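# Tie off hanging lantern's cord, then remove the box

## Task

Fasten the lantern's cord so it stays put once released, then move the box out from beneath the lantern. The lantern must remain hung from the peg at no lower a height than it has at the start. Since it is fragile, the task fails if it drops freely at any point or sinks noticeably below its starting height.

## Robot and tools

Robot: two arms, left_arm and right_arm, each a six-joint arm with a two-finger parallel gripper and a wrist camera. Bases in the scene frame: left_arm at (-0.015, +0.294, +0.046) m, right_arm at (-0.023, -0.374, +0.003) m, both turned only slightly about z. Scene frame: origin at table-top height midway between the nominal bases, +x out over the table, +z up, +y toward left_arm. Arm names do not match image sides. A camera stand sits behind the arms; loose objects may get small random nudges.

Frames: each arm reports its hand pose (end_effector_position in metres, end_effector_quat_wxyz), velocities and targets in its own base frame; fixed cameras and the table use the scene frame. end_effector_position is the point between the finger pads, roughly 1 cm short of the fingertips. Fingers point along the gripper's +z and close along its y. Reported poses can be off by a few centimetres, more at long reach.

The 14-number row: left_arm dx, dy, dz, rx, ry, rz, opening, then the same seven for right_arm. Every number lies in [-1, 1]. The six pose numbers are an offset (not a pose) from that arm's Hand target as it stood when the action or move began, along that arm's base axes; rotation is about the Hand target's position. Scale: 1.0 = 0.6 m for dx, dy, dz and 180 degrees for rotation; rx, ry, rz form a single rotation vector. A translation longer than 1.0 gets shortened along its direction. Opening is absolute, not an offset: +1 fully open (0.094 m), -1 closed. Sending zeros for an arm's six pose numbers re-requests its current Hand target; sending 0 as opening commands half-open, so repeat the present opening to keep a gripper unchanged.

execute_actions(actions, cameras): actions is a list of actions; each action is a table of up to 15 rows, each row one 1/30 s step; a short table repeats its final row to fill 15 steps. All rows of one action are offsets from the same start pose, and each new action starts from the updated Hand target, so repeating an offset keeps moving. An empty actions list returns the state plus all camera images. cameras: list of names, ["all"], or [] for none.

move(target, speed, blend, opening_speed, grip_force, blocking, cameras): target is one 14-number row or a list of up to 15 rows; every row is an offset from the Hand targets at the move's start, not from the previous row. Paths are straight, end together, take at least 0.5 s, and are cut off at 10 s. speed: m/s per arm path, 0.002 to 2.9, default 0.25 (rotation up to twice that in rad/s); one value or one per target. blend: corner rounding in metres for lists, 0 = stop at each. opening_speed: rate on the -1..+1 scale per second, at least 0.2; use it to close gently on fragile items. grip_force: newtons per pad, 10 to 50, persists; lower forces close slowly. blocking=false returns after about 0.5 s while motion continues. Moves do not avoid obstacles or the other arm. Grippers lag and can overshoot, especially with a straight arm; faster moves hit harder and targets past a contact press harder. Avoid paths near an arm's own base. The result adds a move: line (done, off_target, moving, held, fault) and limits (paced = clipped pose, held = steps withheld).

wait(seconds 0 to 10), stop() (brakes a running move), zoom_image(camera, region [x0,y0,x1,y1] pixels, at most 504x504, only on cameras in the latest images), read_manual(section "licences") and finished_scene(scene = current scene number, irreversible).

Cameras: cam_head_left, cam_head_right, cam_high, cam_low, cam_left_wrist, cam_right_wrist, all 672x504.

Result lines: Hand target is the last commanded pose after clipping; the next offsets count from it. The gripper often rests a few cm short; a fresh command (even all zeros) asks again, or send the gap as an offset. Orientation commands are clipped to 40 degrees from the measured orientation each step. grip_measured is the measured opening on the command scale (reads slightly wide when empty, narrower than a hard object when squeezing). grip_effort_nm is the gripper motor effort, negative closing; it is not pad force. Joint torques include the arm's weight; joints 1 to 3 wrap at ±28 N m. Joint velocities may read within noise. Tool commands lists current commands. MOTOR HOT appears at 75 °C; at 90 °C an over-temperature fault folds that arm and leaves it idle; at 100 °C it collapses. Holding loads, reaching far or pushing at unreachable poses heats motors.

Avoid: the lantern dropping or sagging, anything leaving the table, releasing moving parts, slams, hard hits on fixed or heavy things, arms pressing or colliding with each other (a gripper closing on the other's fingers counts), strain on wrist camera cables, and arms stalled pushing against things; to end a push, command a target back beyond the gripper. Let go by commanding an opening well above grip_measured.

Each tool is called after ">>>" by a JSON object that holds its "name" and its "arguments", one argument or row to a line.

## Session

>>> {"name": "execute_actions", "arguments": {
  "actions": []
}}

Scene clock: 0.00 s.
left_arm: end_effector_position=(+0.3067, -0.1536, +0.3457) grip_measured=+1.000 grip_effort_nm=n/a end_effector_quat_wxyz=(+0.660, +0.103, +0.743, -0.053) | right_arm: end_effector_position=(+0.3810, +0.0271, +0.4651) grip_measured=+1.000 grip_effort_nm=n/a end_effector_quat_wxyz=(+0.747, +0.017, +0.659, +0.086)
Joint positions: left_arm=[-0.723 0.912 0.874 -0.104 -0.501 -0.01 0.094] | right_arm=[0.051 1.076 1.165 0.042 -0.038 0.145 0.094]
Joint velocities: within noise
Joint torques (N m): no reading
Heat: left arm: 28 °C; right arm: 26 °C.
Hand target: left_arm +0.3053, -0.1521, +0.3501; +0.662, +0.101, +0.740, -0.054 | right_arm +0.3779, +0.0270, +0.4708; +0.751, +0.016, +0.655, +0.086
Tool commands: left_gripper/opening=+1.0 right_gripper/opening=+1.0

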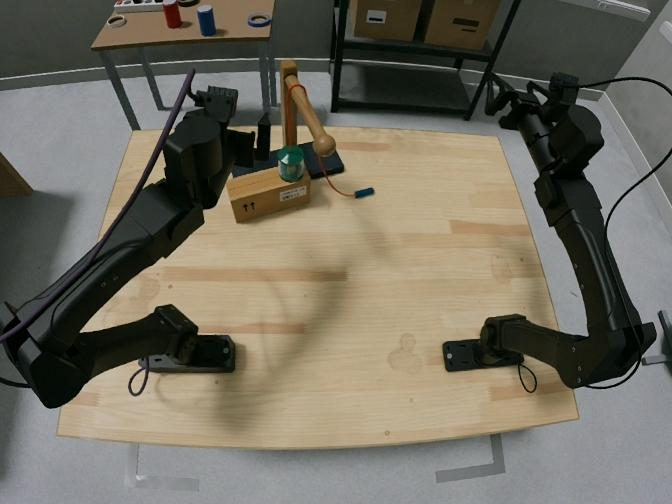

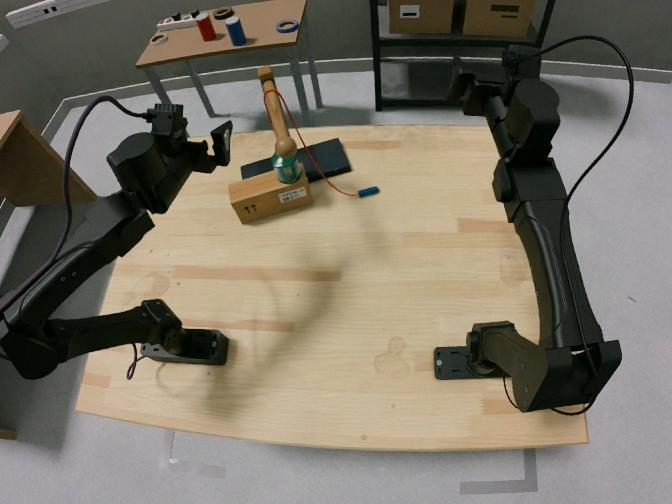

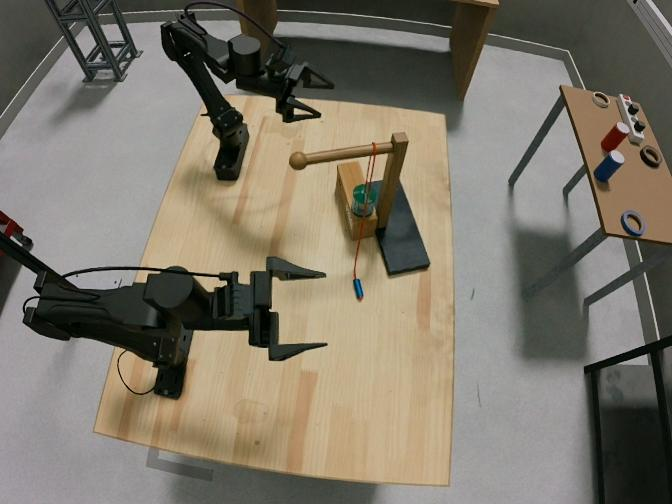

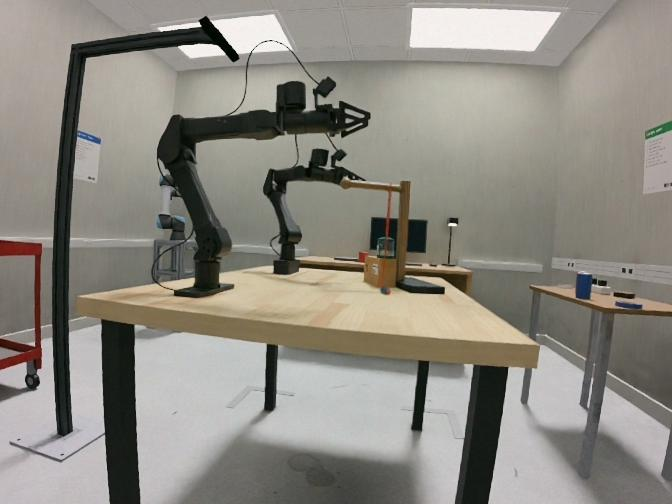

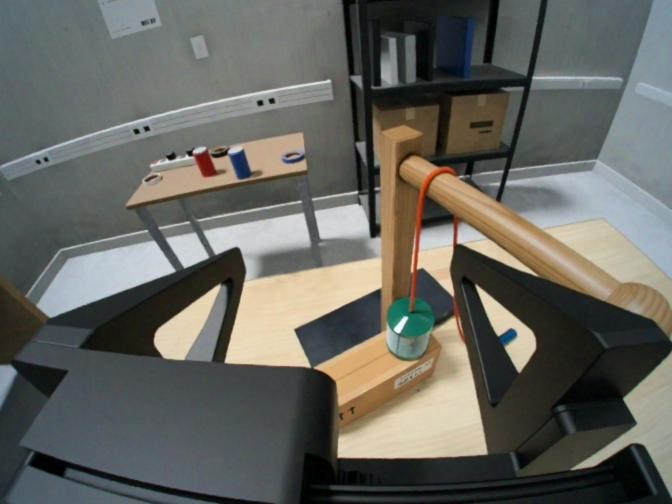

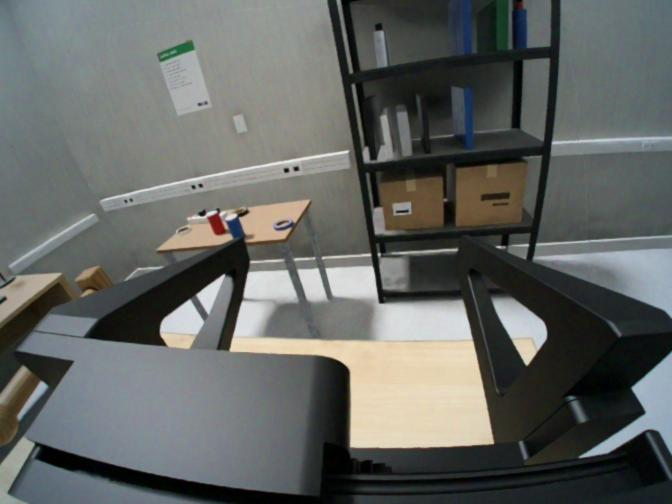

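>>> {"name": "zoom_image", "arguments": {
  "camera": "cam_head_left",
  "region": [200, 40, 400, 240]
}}

>>> {"name": "zoom_image", "arguments": {
  "camera": "cam_head_right",
  "region": [220, 50, 400, 230]
}}

>>> {"name": "zoom_image", "arguments": {
  "camera": "cam_high",
  "region": [270, 110, 450, 310]
}}

>>> {"name": "zoom_image", "arguments": {
  "camera": "cam_low",
  "region": [320, 150, 460, 310]
}}

>>> {"name": "zoom_image", "arguments": {
  "camera": "cam_left_wrist",
  "region": [280, 100, 672, 450]
}}

Scaled by 2.520 from the camera's 672x504 image, which has a finer 960x720 frame.

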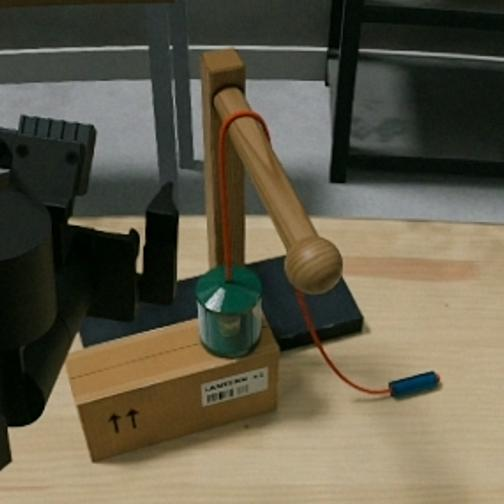

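Scaled by 2.800 from the camera's 672x504 image, which has a finer 960x720 frame.

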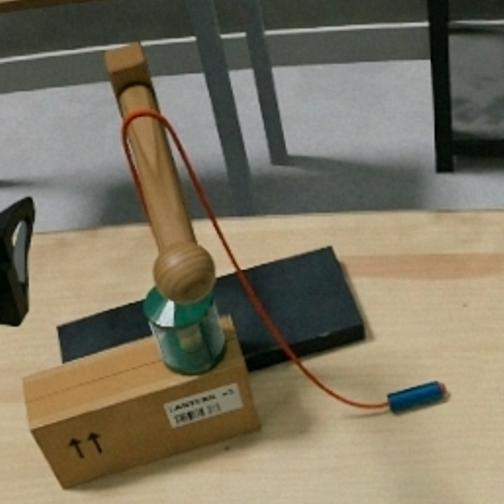

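Scaled by 2.520 from the camera's 672x504 image, which has a finer 960x720 frame.

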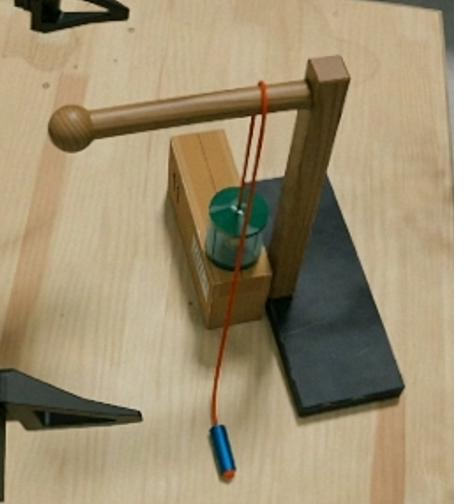

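Scaled by 3.150 from the camera's 672x504 image, which has a finer 960x720 frame.

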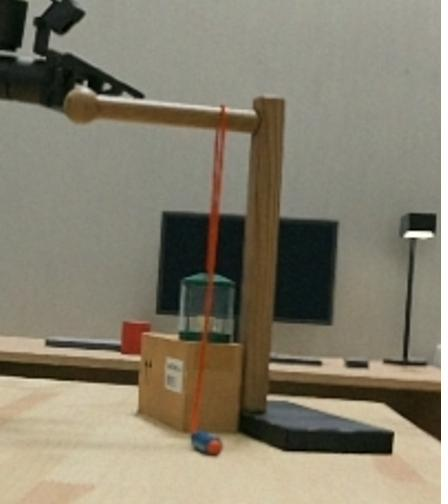

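Scaled by 1.286 from the camera's 672x504 image, which has a finer 960x720 frame.

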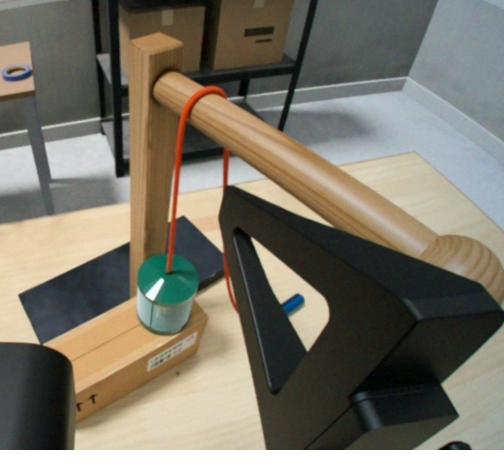

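>>> {"name": "move", "arguments": {
  "target": [0, 0.05, 0.2, 0, 0, 0, 1, 0.13, 0.3527, -0.09, 0.2578, 0.5065, -0.2618, 1],
  "speed": 0.4,
  "cameras": ["cam_left_wrist", "cam_right_wrist", "cam_head_left", "cam_high"]
}}

Scene clock: 263.67 s.
left_arm: end_effector_position=(+0.3064, -0.1236, +0.4650) grip_measured=+1.000 grip_effort_nm=0.01 end_effector_quat_wxyz=(+0.663, +0.098, +0.740, -0.055) | right_arm: end_effector_position=(+0.4507, +0.2392, +0.4148) grip_measured=+1.000 grip_effort_nm=0.01 end_effector_quat_wxyz=(+0.237, +0.480, +0.737, +0.413)
Joint positions: left_arm=[-0.583 1.029 1.425 -0.52 -0.366 0.004 0.094] | right_arm=[0.492 2.119 2.847 -1.307 0.016 1.638 0.094]
Joint torques (N m): left_arm=[0.62 -0.77 8.29 1.92 0.05 0.04] | right_arm=[-0.61 -8.92 7.36 1.82 0 0.01]
Heat: left arm: 40 °C; right arm: 38 °C.
Hand target: left_arm +0.3054, -0.1221, +0.4700; +0.662, +0.101, +0.740, -0.054 | right_arm +0.4558, +0.2387, +0.4168; +0.074, +0.544, +0.826, +0.127
Off the commanded pose: left_arm 0.005 m, 0 deg | right_arm 0.006 m, 57 deg; orientation clipped.
elbow stopped short (right arm): the move would have taken joint 3 (elbow) straighter than the controller allows.
move: off_target (right_arm); limits=paced
Images, in order (width x height): cam_head_left 672x504, cam_high 672x504, cam_left_wrist 672x504, cam_right_wrist 672x504.

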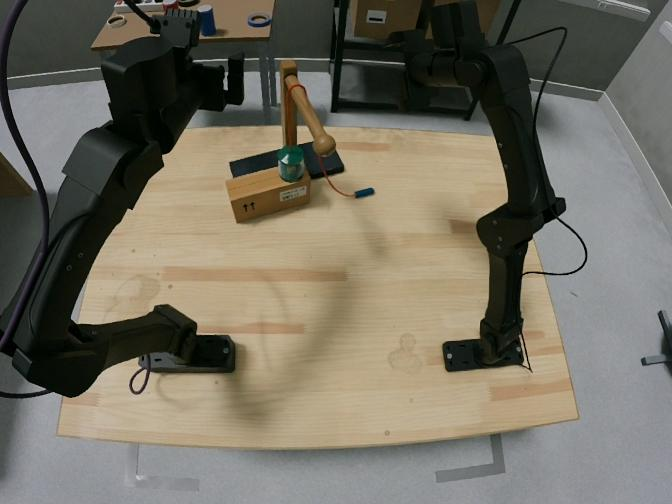

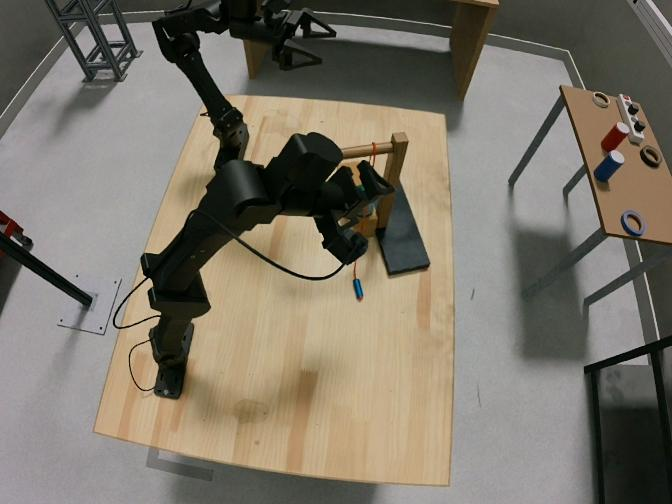

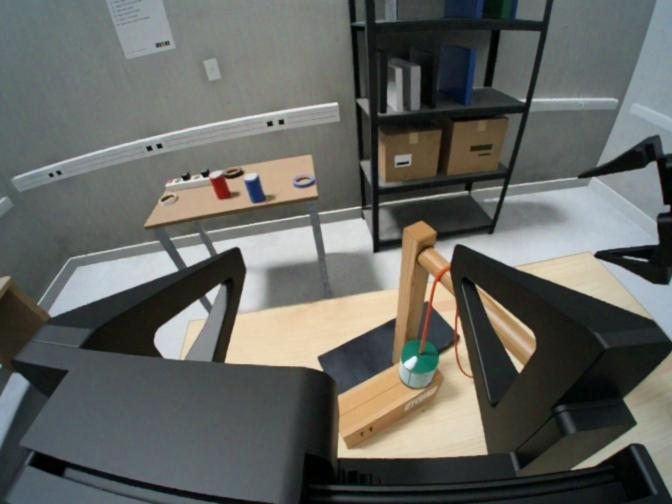

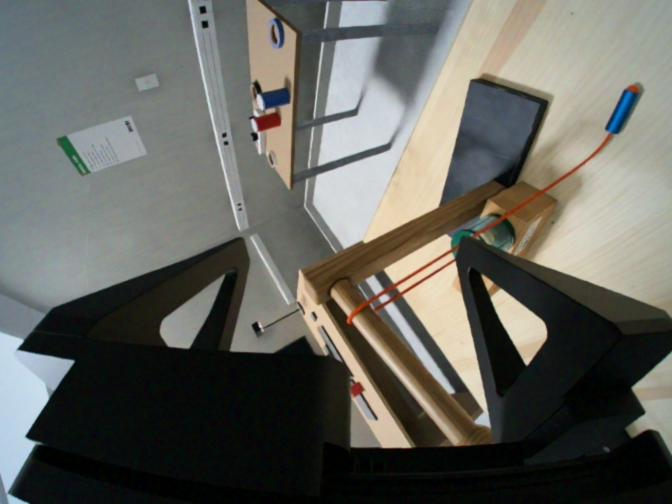

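>>> {"name": "move", "arguments": {
  "target": [0, 0, 0, 0, 0, 0, 1, 0, -0.0502, -0.4667, -0.0416, 0.0842, -0.0015, 1],
  "speed": 0.3,
  "cameras": ["cam_right_wrist", "cam_head_left", "cam_head_right", "cam_high"]
}}

Scene clock: 409.73 s.
left_arm: end_effector_position=(+0.3064, -0.1236, +0.4650) grip_measured=+1.000 grip_effort_nm=0.01 end_effector_quat_wxyz=(+0.663, +0.098, +0.740, -0.055) | right_arm: end_effector_position=(+0.4578, +0.2146, +0.1474) grip_measured=+1.000 grip_effort_nm=0.01 end_effector_quat_wxyz=(+0.052, +0.549, +0.829, +0.094)
Joint positions: left_arm=[-0.583 1.029 1.425 -0.52 -0.366 0.004 0.094] | right_arm=[0.433 2.443 2.628 -1.539 -0.01 1.605 0.094]
Joint torques (N m): left_arm=[0.64 -0.84 8.25 1.92 0.06 0.05] | right_arm=[-0.58 -12.03 6.46 0.32 0.11 -0.07]
Heat: left arm: 41 °C; right arm: 38 °C.
Hand target: left_arm +0.3054, -0.1221, +0.4700; +0.662, +0.101, +0.740, -0.054 | right_arm +0.4558, +0.2086, +0.1368; +0.000, +0.552, +0.834, +0.000
Off the commanded pose: left_arm 0.005 m, 0 deg | right_arm 0.012 m, 12 deg.
joint sent to its limit (right arm) — joint 4 (wrist pitch), lower limit. The joint targets are off in orientation, not in position.
move: off_target (right_arm)
Images, in order (width x height): cam_head_left 672x504, cam_head_right 672x504, cam_high 672x504, cam_right_wrist 672x504.

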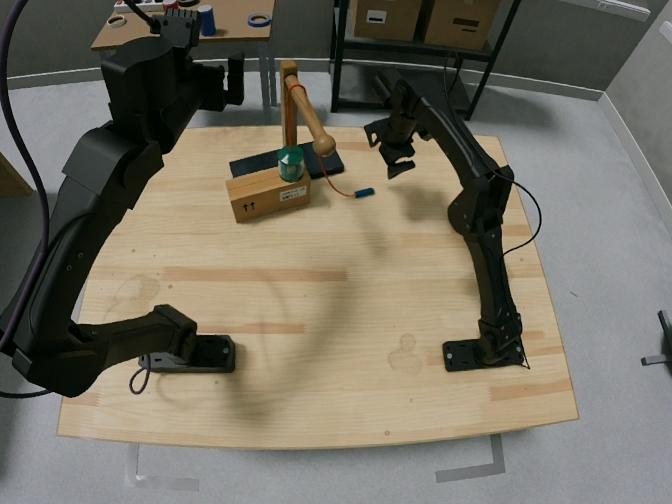

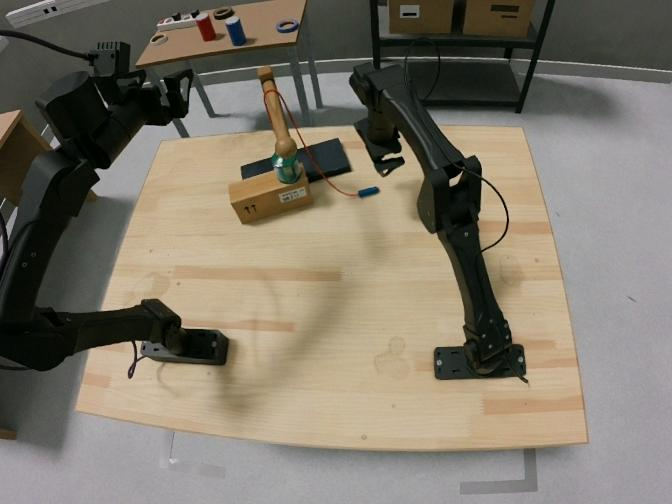

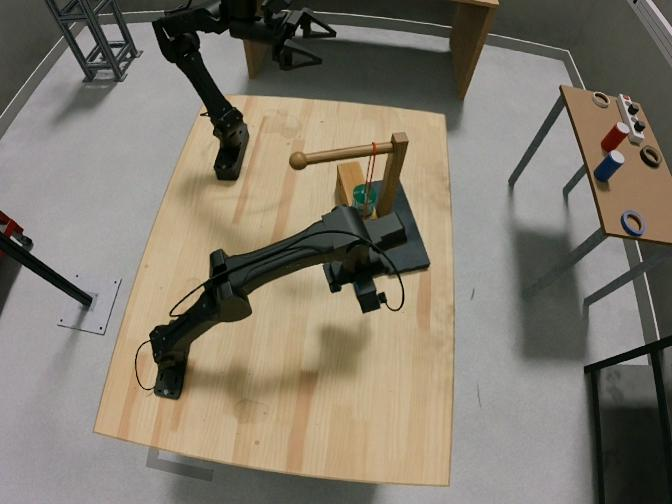

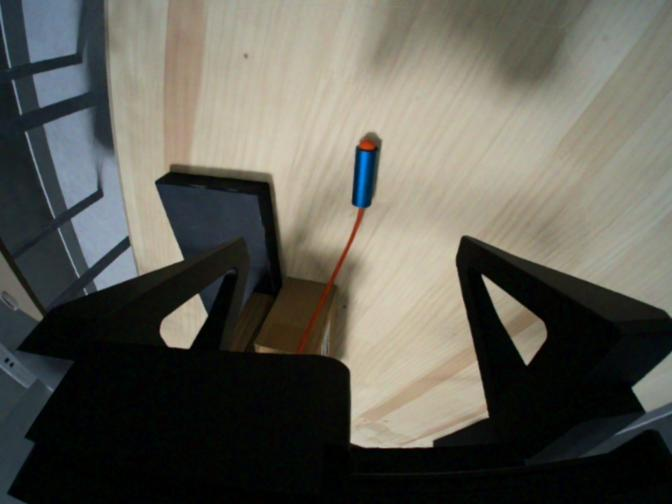

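>>> {"name": "move", "arguments": {
  "target": [0, 0, 0, 0, 0, 0, 1, 0.0187, 0.0573, -0.153, 0, 0, -0.0278, 1],
  "speed": 0.2,
  "cameras": ["cam_right_wrist", "cam_low", "cam_head_right"]
}}

Scene clock: 444.23 s.
left_arm: end_effector_position=(+0.3064, -0.1236, +0.4650) grip_measured=+1.000 grip_effort_nm=0.01 end_effector_quat_wxyz=(+0.663, +0.098, +0.740, -0.055) | right_arm: end_effector_position=(+0.4672, +0.2453, +0.0487) grip_measured=+1.000 grip_effort_nm=0.01 end_effector_quat_wxyz=(+0.018, +0.584, +0.810, +0.046)
Joint positions: left_arm=[-0.583 1.029 1.425 -0.52 -0.366 0.004 0.094] | right_arm=[0.478 2.741 2.809 -1.541 -0.01 1.728 0.094]
Joint torques (N m): left_arm=[0.62 -0.75 8.25 1.93 0.06 0.04] | right_arm=[-0.08 -13.59 8.84 0.11 0.11 0.07]
Heat: left arm: 42 °C; right arm: 41 °C.
Hand target: left_arm +0.3054, -0.1221, +0.4700; +0.662, +0.101, +0.740, -0.054 | right_arm +0.4671, +0.2430, +0.0449; +0.000, +0.588, +0.809, +0.000
Off the commanded pose: left_arm 0.005 m, 0 deg | right_arm 0.004 m, 6 deg.
joint sent to its limit (right arm) — joint 4 (wrist pitch), lower limit. The joint targets are off in orientation, not in position.
move: off_target (right_arm)
Images, in order (width x height): cam_head_right 672x504, cam_low 672x504, cam_right_wrist 672x504.

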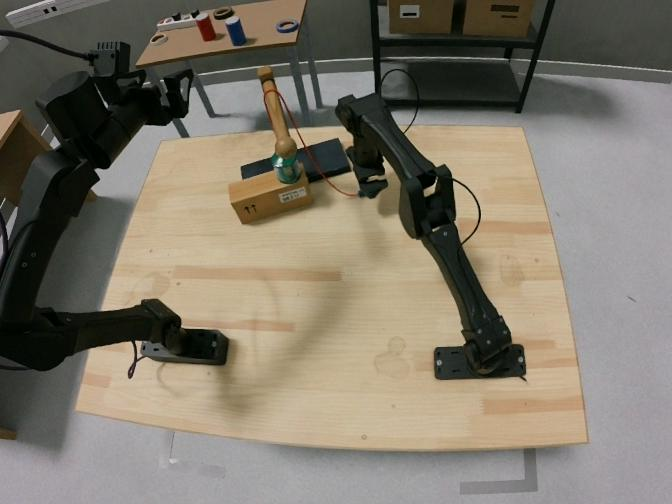

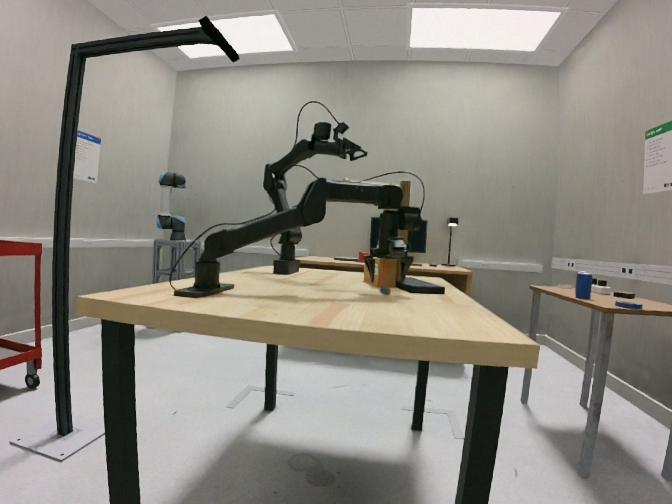

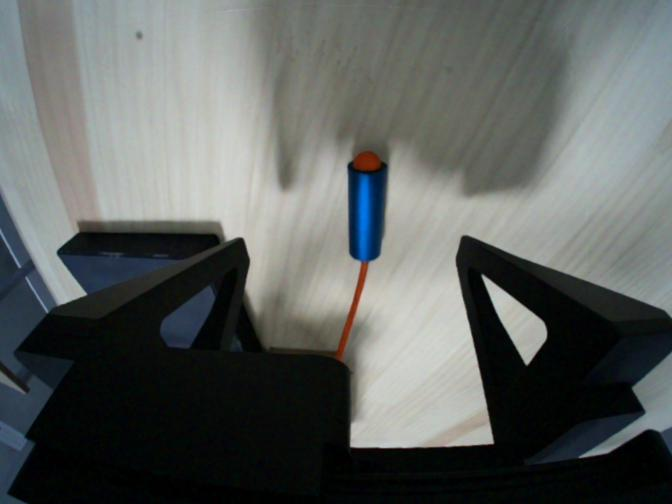

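>>> {"name": "move", "arguments": {
  "target": [0, 0, 0, 0, 0, 0, 1, -0.006, 0.0, -0.063, 0, 0, 0, 1],
  "speed": 0.06,
  "cameras": ["cam_right_wrist"]
}}

Scene clock: 476.00 s.
left_arm: end_effector_position=(+0.3064, -0.1236, +0.4650) grip_measured=+1.000 grip_effort_nm=0.01 end_effector_quat_wxyz=(+0.663, +0.098, +0.740, -0.055) | right_arm: end_effector_position=(+0.4654, +0.2444, +0.0161) grip_measured=+1.000 grip_effort_nm=0.01 end_effector_quat_wxyz=(+0.006, +0.586, +0.810, +0.023)
Joint positions: left_arm=[-0.583 1.029 1.425 -0.52 -0.366 0.004 0.094] | right_arm=[0.478 2.819 2.835 -1.541 -0.01 1.731 0.094]
Joint torques (N m): left_arm=[0.58 -0.81 8.27 1.92 0.05 0.04] | right_arm=[0.24 -12.88 8.96 0.01 0.11 0.07]
Heat: left arm: 42 °C; right arm: 47 °C.
Hand target: left_arm +0.3054, -0.1221, +0.4700; +0.662, +0.101, +0.740, -0.054 | right_arm +0.4635, +0.2430, +0.0071; +0.000, +0.588, +0.809, +0.000
Off the commanded pose: left_arm 0.005 m, 0 deg | right_arm 0.009 m, 3 deg.
joint sent to its limit (right arm) — joint 4 (wrist pitch), lower limit. The joint targets still meet the commanded pose.
move: off_target (right_arm)
Images, in order (width x height): cam_right_wrist 672x504.

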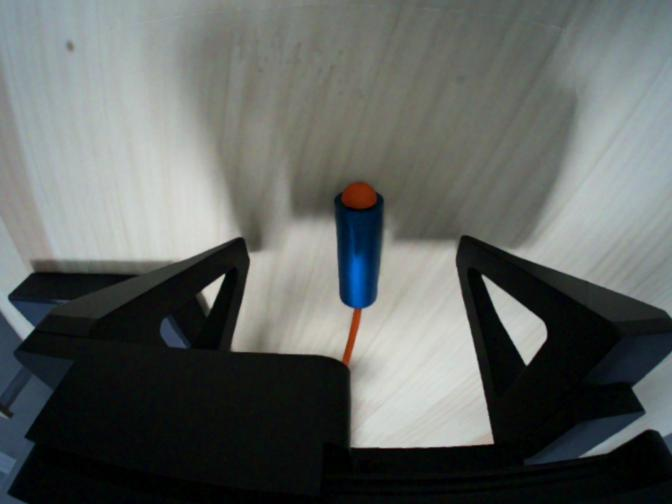

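>>> {"name": "move", "arguments": {
  "target": [0, 0, 0, 0, 0, 0, 1, -0.002, 0.0, -0.0117, 0, 0, 0, 1],
  "speed": 0.03,
  "cameras": ["cam_right_wrist"]
}}

Scene clock: 489.00 s.
left_arm: end_effector_position=(+0.3064, -0.1236, +0.4650) grip_measured=+1.000 grip_effort_nm=0.01 end_effector_quat_wxyz=(+0.663, +0.098, +0.740, -0.055) | right_arm: end_effector_position=(+0.4649, +0.2441, +0.0125) grip_measured=+1.000 grip_effort_nm=0.01 end_effector_quat_wxyz=(+0.005, +0.586, +0.810, +0.020)
Joint positions: left_arm=[-0.583 1.029 1.425 -0.52 -0.366 0.004 0.094] | right_arm=[0.478 2.826 2.836 -1.541 -0.01 1.732 0.094]
Joint torques (N m): left_arm=[0.64 -0.8 8.18 1.92 0.05 0.04] | right_arm=[0.25 -12.33 8.72 0.02 0.16 0.07]
Heat: left arm: 42 °C; right arm: 46 °C.
Hand target: left_arm +0.3054, -0.1221, +0.4700; +0.662, +0.101, +0.740, -0.054 | right_arm +0.4623, +0.2430, +0.0000; +0.000, +0.588, +0.809, +0.000
Off the commanded pose: left_arm 0.005 m, 0 deg | right_arm 0.013 m, 2 deg.
move: off_target (right_arm)
Images, in order (width x height): cam_right_wrist 672x504.

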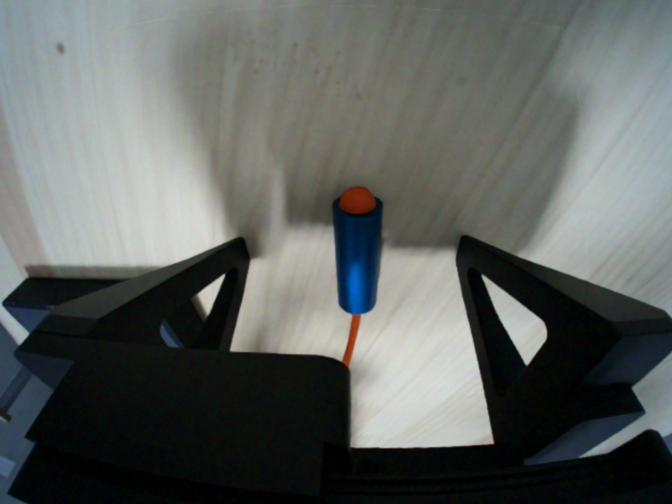

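>>> {"name": "move", "arguments": {
  "target": [0, 0, 0, 0, 0, 0, 1, 0.002, 0.0, 0.0117, 0, 0, 0, -0.75],
  "speed": 0.05,
  "opening_speed": 1.2,
  "cameras": ["cam_right_wrist"]
}}

Scene clock: 507.33 s.
left_arm: end_effector_position=(+0.3064, -0.1236, +0.4650) grip_measured=+1.000 grip_effort_nm=0.00 end_effector_quat_wxyz=(+0.663, +0.098, +0.740, -0.055) | right_arm: end_effector_position=(+0.4649, +0.2441, +0.0125) grip_measured=-0.656 grip_effort_nm=-1.02 end_effector_quat_wxyz=(+0.005, +0.586, +0.810, +0.020)
Joint positions: left_arm=[-0.583 1.029 1.425 -0.52 -0.366 0.004 0.094] | right_arm=[0.478 2.826 2.836 -1.541 -0.01 1.732 0.016]
Joint torques (N m): left_arm=[0.59 -0.76 8.21 1.92 0.07 0.04] | right_arm=[0.25 -13.59 8.88 -0.02 0.13 0.07]
Heat: left arm: 43 °C; right arm: 45 °C.
Hand target: left_arm +0.3054, -0.1221, +0.4700; +0.662, +0.101, +0.740, -0.054 | right_arm +0.4635, +0.2430, +0.0070; +0.000, +0.588, +0.809, +0.000
Off the commanded pose: left_arm 0.005 m, 0 deg | right_arm 0.006 m, 2 deg.
joint sent to its limit (right arm) — joint 4 (wrist pitch), lower limit. The joint targets still meet the commanded pose.
move: done
Images, in order (width x height): cam_right_wrist 672x504.

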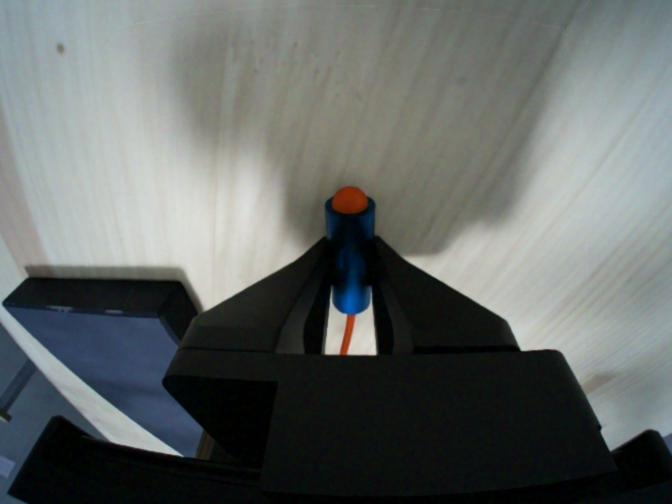

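>>> {"name": "wait", "arguments": {
  "seconds": 0,
  "cameras": ["cam_left_wrist", "cam_low"]
}}

>>> {"name": "zoom_image", "arguments": {
  "camera": "cam_left_wrist",
  "region": [310, 200, 560, 460]
}}

>>> {"name": "zoom_image", "arguments": {
  "camera": "cam_low",
  "region": [330, 160, 460, 300]
}}

Scene clock: 530.53 s.
left_arm: end_effector_position=(+0.3064, -0.1236, +0.4650) grip_measured=+1.000 grip_effort_nm=0.00 end_effector_quat_wxyz=(+0.663, +0.098, +0.740, -0.055) | right_arm: end_effector_position=(+0.4649, +0.2441, +0.0125) grip_measured=-0.656 grip_effort_nm=-1.02 end_effector_quat_wxyz=(+0.005, +0.586, +0.810, +0.020)
Joint positions: left_arm=[-0.583 1.029 1.425 -0.52 -0.366 0.004 0.094] | right_arm=[0.478 2.826 2.836 -1.541 -0.01 1.732 0.016]
Joint torques (N m): left_arm=[0.64 -0.79 8.25 1.92 0.08 0.03] | right_arm=[0.2 -13.55 8.98 -0.01 0.14 0.07]
Heat: left arm: 43 °C; right arm: 46 °C.
Hand target: left_arm +0.3054, -0.1221, +0.4700; +0.662, +0.101, +0.740, -0.054 | right_arm +0.4635, +0.2430, +0.0070; +0.000, +0.588, +0.809, +0.000
Tool commands: left_gripper/opening=+1.0 right_gripper/opening=-0.75
Off the commanded pose: left_arm 0.005 m, 0 deg | right_arm 0.006 m, 2 deg.
Images, in order (width x height): cam_low 672x504, cam_left_wrist 672x504.

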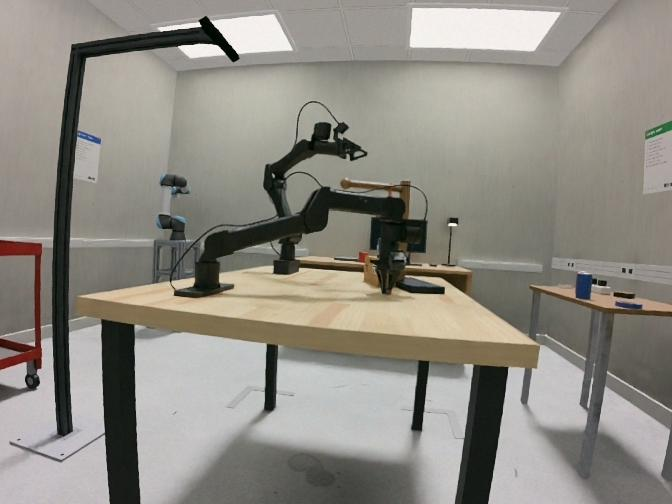

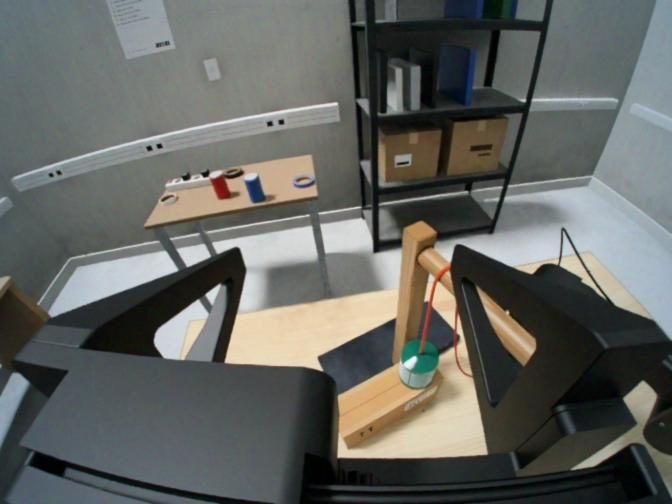

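Scaled by 1.938 from the camera's 672x504 image, which has a finer 960x720 frame.

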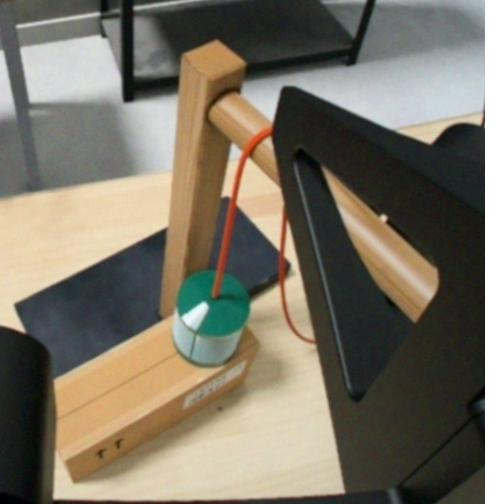

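Scaled by 3.600 from the camera's 672x504 image, which has a finer 960x720 frame.

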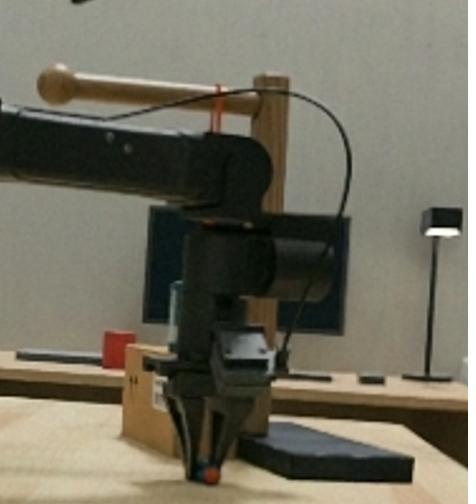

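>>> {"name": "move", "arguments": {
  "target": [
    [-0.02, 0.12, -0.1, 0, 0, -0.02, 1, -0.05, -0.05, 0.15, 0, 0, 0, -0.75],
    [-0.049, 0.2485, -0.2267, 0, 0, -0.04, 1, -0.1802, -0.072, 0.2333, -0.1241, -0.4325, 0.5327, -0.75]
  ],
  "speed": 0.25,
  "blend": [0.03, 0],
  "cameras": ["cam_right_wrist", "cam_left_wrist", "cam_head_left", "cam_high"]
}}

Scene clock: 764.87 s.
left_arm: end_effector_position=(+0.2746, +0.0255, +0.3387) grip_measured=+1.000 grip_effort_nm=0.00 end_effector_quat_wxyz=(+0.658, +0.143, +0.733, -0.094) | right_arm: end_effector_position=(+0.3562, +0.2007, +0.1392) grip_measured=-0.656 grip_effort_nm=-1.02 end_effector_quat_wxyz=(+0.527, -0.277, +0.780, +0.194)
Joint positions: left_arm=[0.668 0.746 0.815 -0.283 0.993 0.231 0.094] | right_arm=[0.386 1.4 0.544 0.46 -0.286 -0.106 0.016]
Joint torques (N m): left_arm=[0.65 0.81 5.52 2.03 0.25 0.08] | right_arm=[-0.69 -6.79 6.54 2.08 -0.17 -0.11]
Heat: left arm: 44 °C; right arm: 53 °C.
Hand target: left_arm +0.2760, +0.0269, +0.3339; +0.658, +0.147, +0.733, -0.096 | right_arm +0.3554, +0.1997, +0.1471; +0.539, -0.280, +0.770, +0.196
Off the commanded pose: left_arm 0.005 m, 0 deg | right_arm 0.008 m, 2 deg.
move: done
Images, in order (width x height): cam_head_left 672x504, cam_high 672x504, cam_left_wrist 672x504, cam_right_wrist 672x504.

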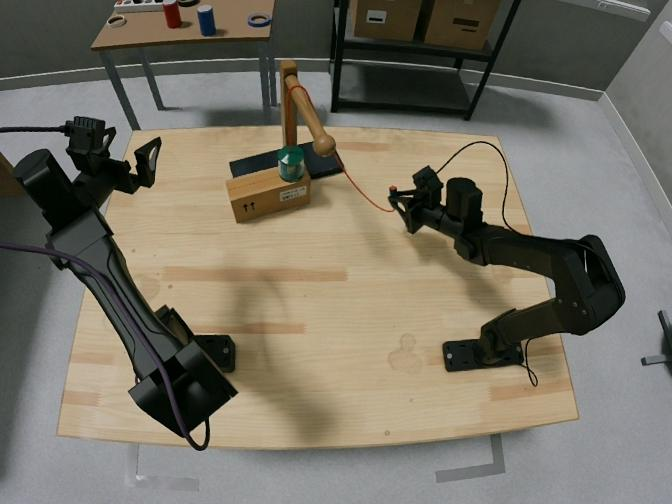

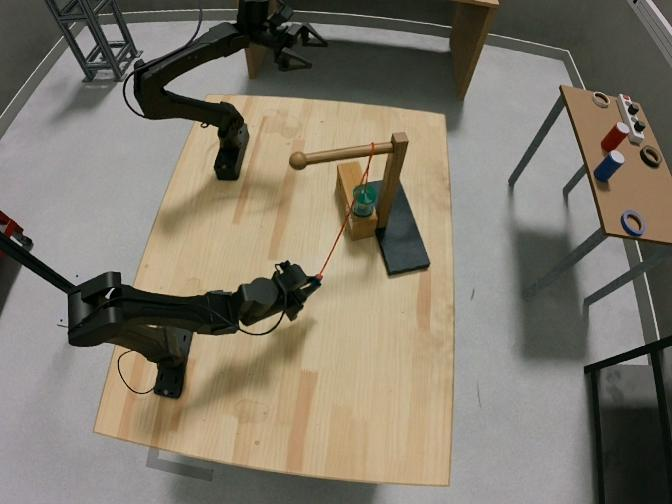

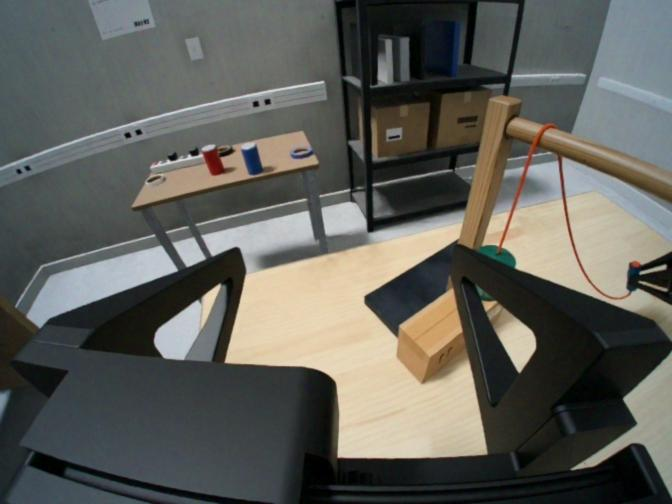

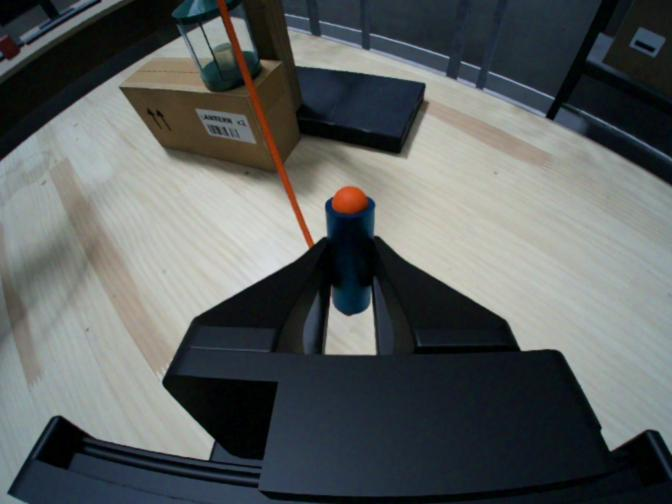

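>>> {"name": "execute_actions", "arguments": {
  "actions": [],
  "cameras": ["cam_left_wrist", "cam_right_wrist", "cam_head_left", "cam_low"]
}}

Scene clock: 791.97 s.
left_arm: end_effector_position=(+0.2746, +0.0255, +0.3387) grip_measured=+1.000 grip_effort_nm=0.00 end_effector_quat_wxyz=(+0.658, +0.144, +0.733, -0.094) | right_arm: end_effector_position=(+0.3561, +0.2008, +0.1392) grip_measured=-0.656 grip_effort_nm=-1.02 end_effector_quat_wxyz=(+0.527, -0.277, +0.780, +0.194)
Joint positions: left_arm=[0.668 0.746 0.815 -0.283 0.993 0.231 0.094] | right_arm=[0.386 1.4 0.544 0.46 -0.287 -0.106 0.016]
Joint velocities: within noise
Joint torques (N m): left_arm=[0.61 0.76 5.49 2.03 0.24 0.07] | right_arm=[-0.59 -6.74 6.63 2.06 -0.18 -0.09]
Heat: left arm: 41 °C; right arm: 47 °C.
Hand target: left_arm +0.2760, +0.0269, +0.3339; +0.658, +0.147, +0.733, -0.095 | right_arm +0.3553, +0.1998, +0.1470; +0.539, -0.280, +0.770, +0.196
Tool commands: left_gripper/opening=+1.0 right_gripper/opening=-0.75
Off the commanded pose: left_arm 0.005 m, 0 deg | right_arm 0.008 m, 2 deg.
Images, in order (width x height): cam_head_left 672x504, cam_low 672x504, cam_left_wrist 672x504, cam_right_wrist 672x504.

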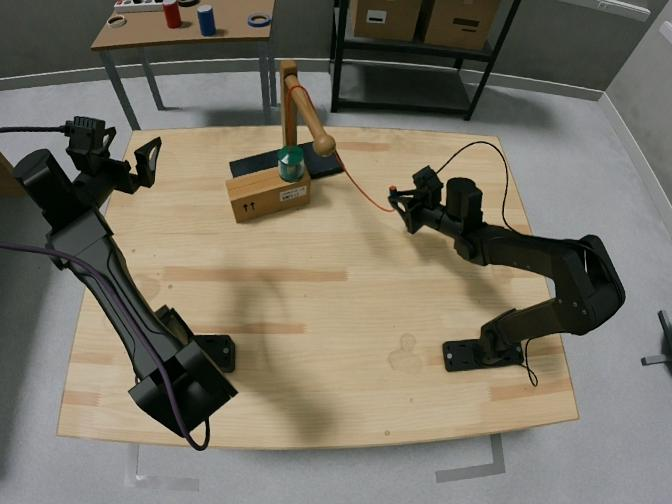

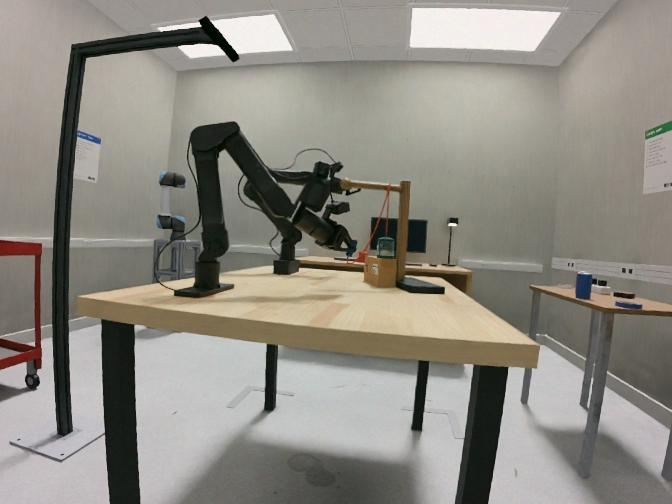

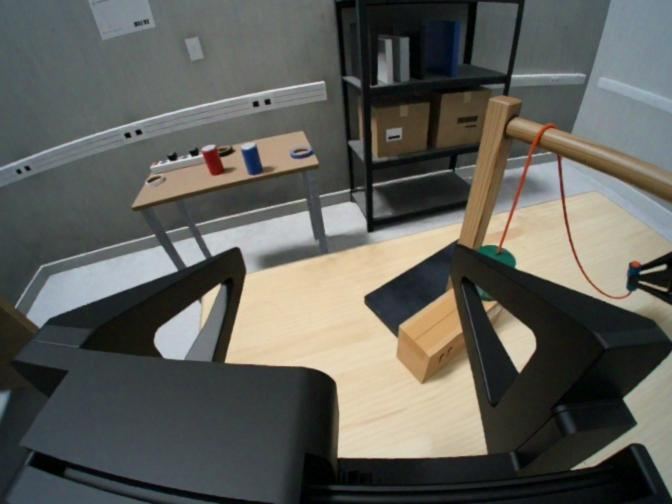

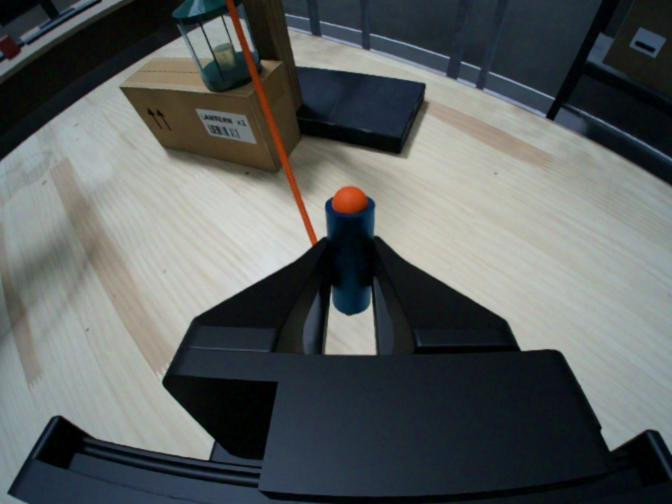

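>>> {"name": "move", "arguments": {
  "target": [
    [0,0,0,0,0,0,1.0,-0.1797,0.2853,-0.0167,0.0207,-0.0186,0.0888,-0.75],
    [0,0,0,0,0,0,1.0,-0.2105,0.5025,0.0833,0.0888,-0.0682,0.1374,-0.75]
  ],
  "speed": 0.2,
  "blend": [0.03,0],
  "cameras": ["cam_left_wrist", "cam_right_wrist", "cam_head_left", "cam_low"]
}}

Scene clock: 961.90 s.
left_arm: end_effector_position=(+0.2746, +0.0255, +0.3387) grip_measured=+1.000 grip_effort_nm=0.00 end_effector_quat_wxyz=(+0.658, +0.144, +0.733, -0.094) | right_arm: end_effector_position=(+0.2271, +0.4952, +0.1910) grip_measured=-0.656 grip_effort_nm=-1.02 end_effector_quat_wxyz=(+0.588, -0.384, +0.605, +0.375)
Joint positions: left_arm=[0.668 0.746 0.815 -0.283 0.993 0.231 0.094] | right_arm=[1.141 1.909 0.93 0.952 0.007 0.003 0.016]
Joint torques (N m): left_arm=[0.7 0.83 5.52 2.03 0.25 0.09] | right_arm=[0.06 -8.09 9.55 2.16 0.07 -0.05]
Heat: left arm: 39 °C; right arm: 39 °C.
Hand target: left_arm +0.2760, +0.0269, +0.3339; +0.658, +0.147, +0.733, -0.095 | right_arm +0.2291, +0.5012, +0.1971; +0.597, -0.380, +0.596, +0.380
Off the commanded pose: left_arm 0.005 m, 0 deg | right_arm 0.009 m, 2 deg.
move: done
Images, in order (width x height): cam_head_left 672x504, cam_low 672x504, cam_left_wrist 672x504, cam_right_wrist 672x504.

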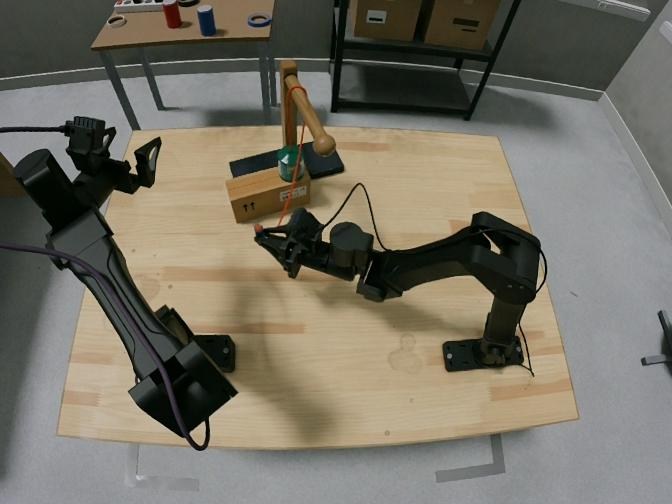

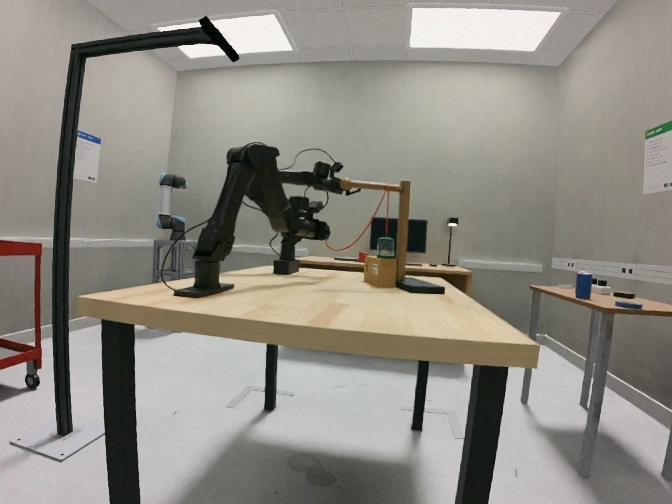

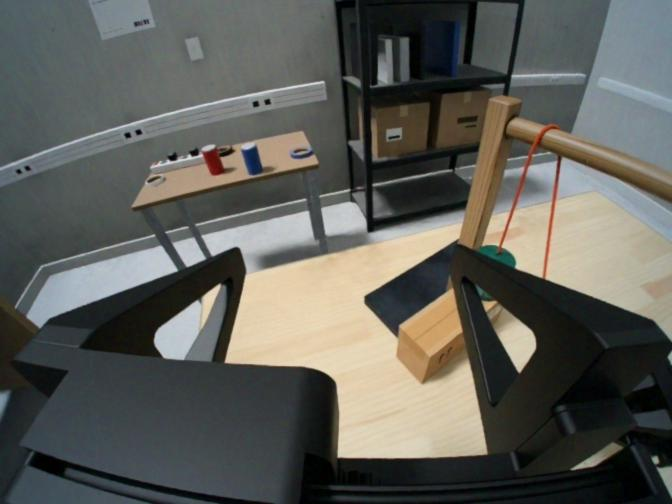

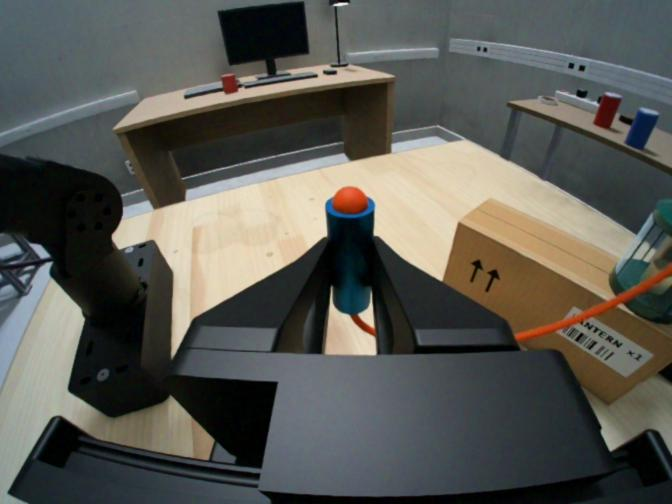

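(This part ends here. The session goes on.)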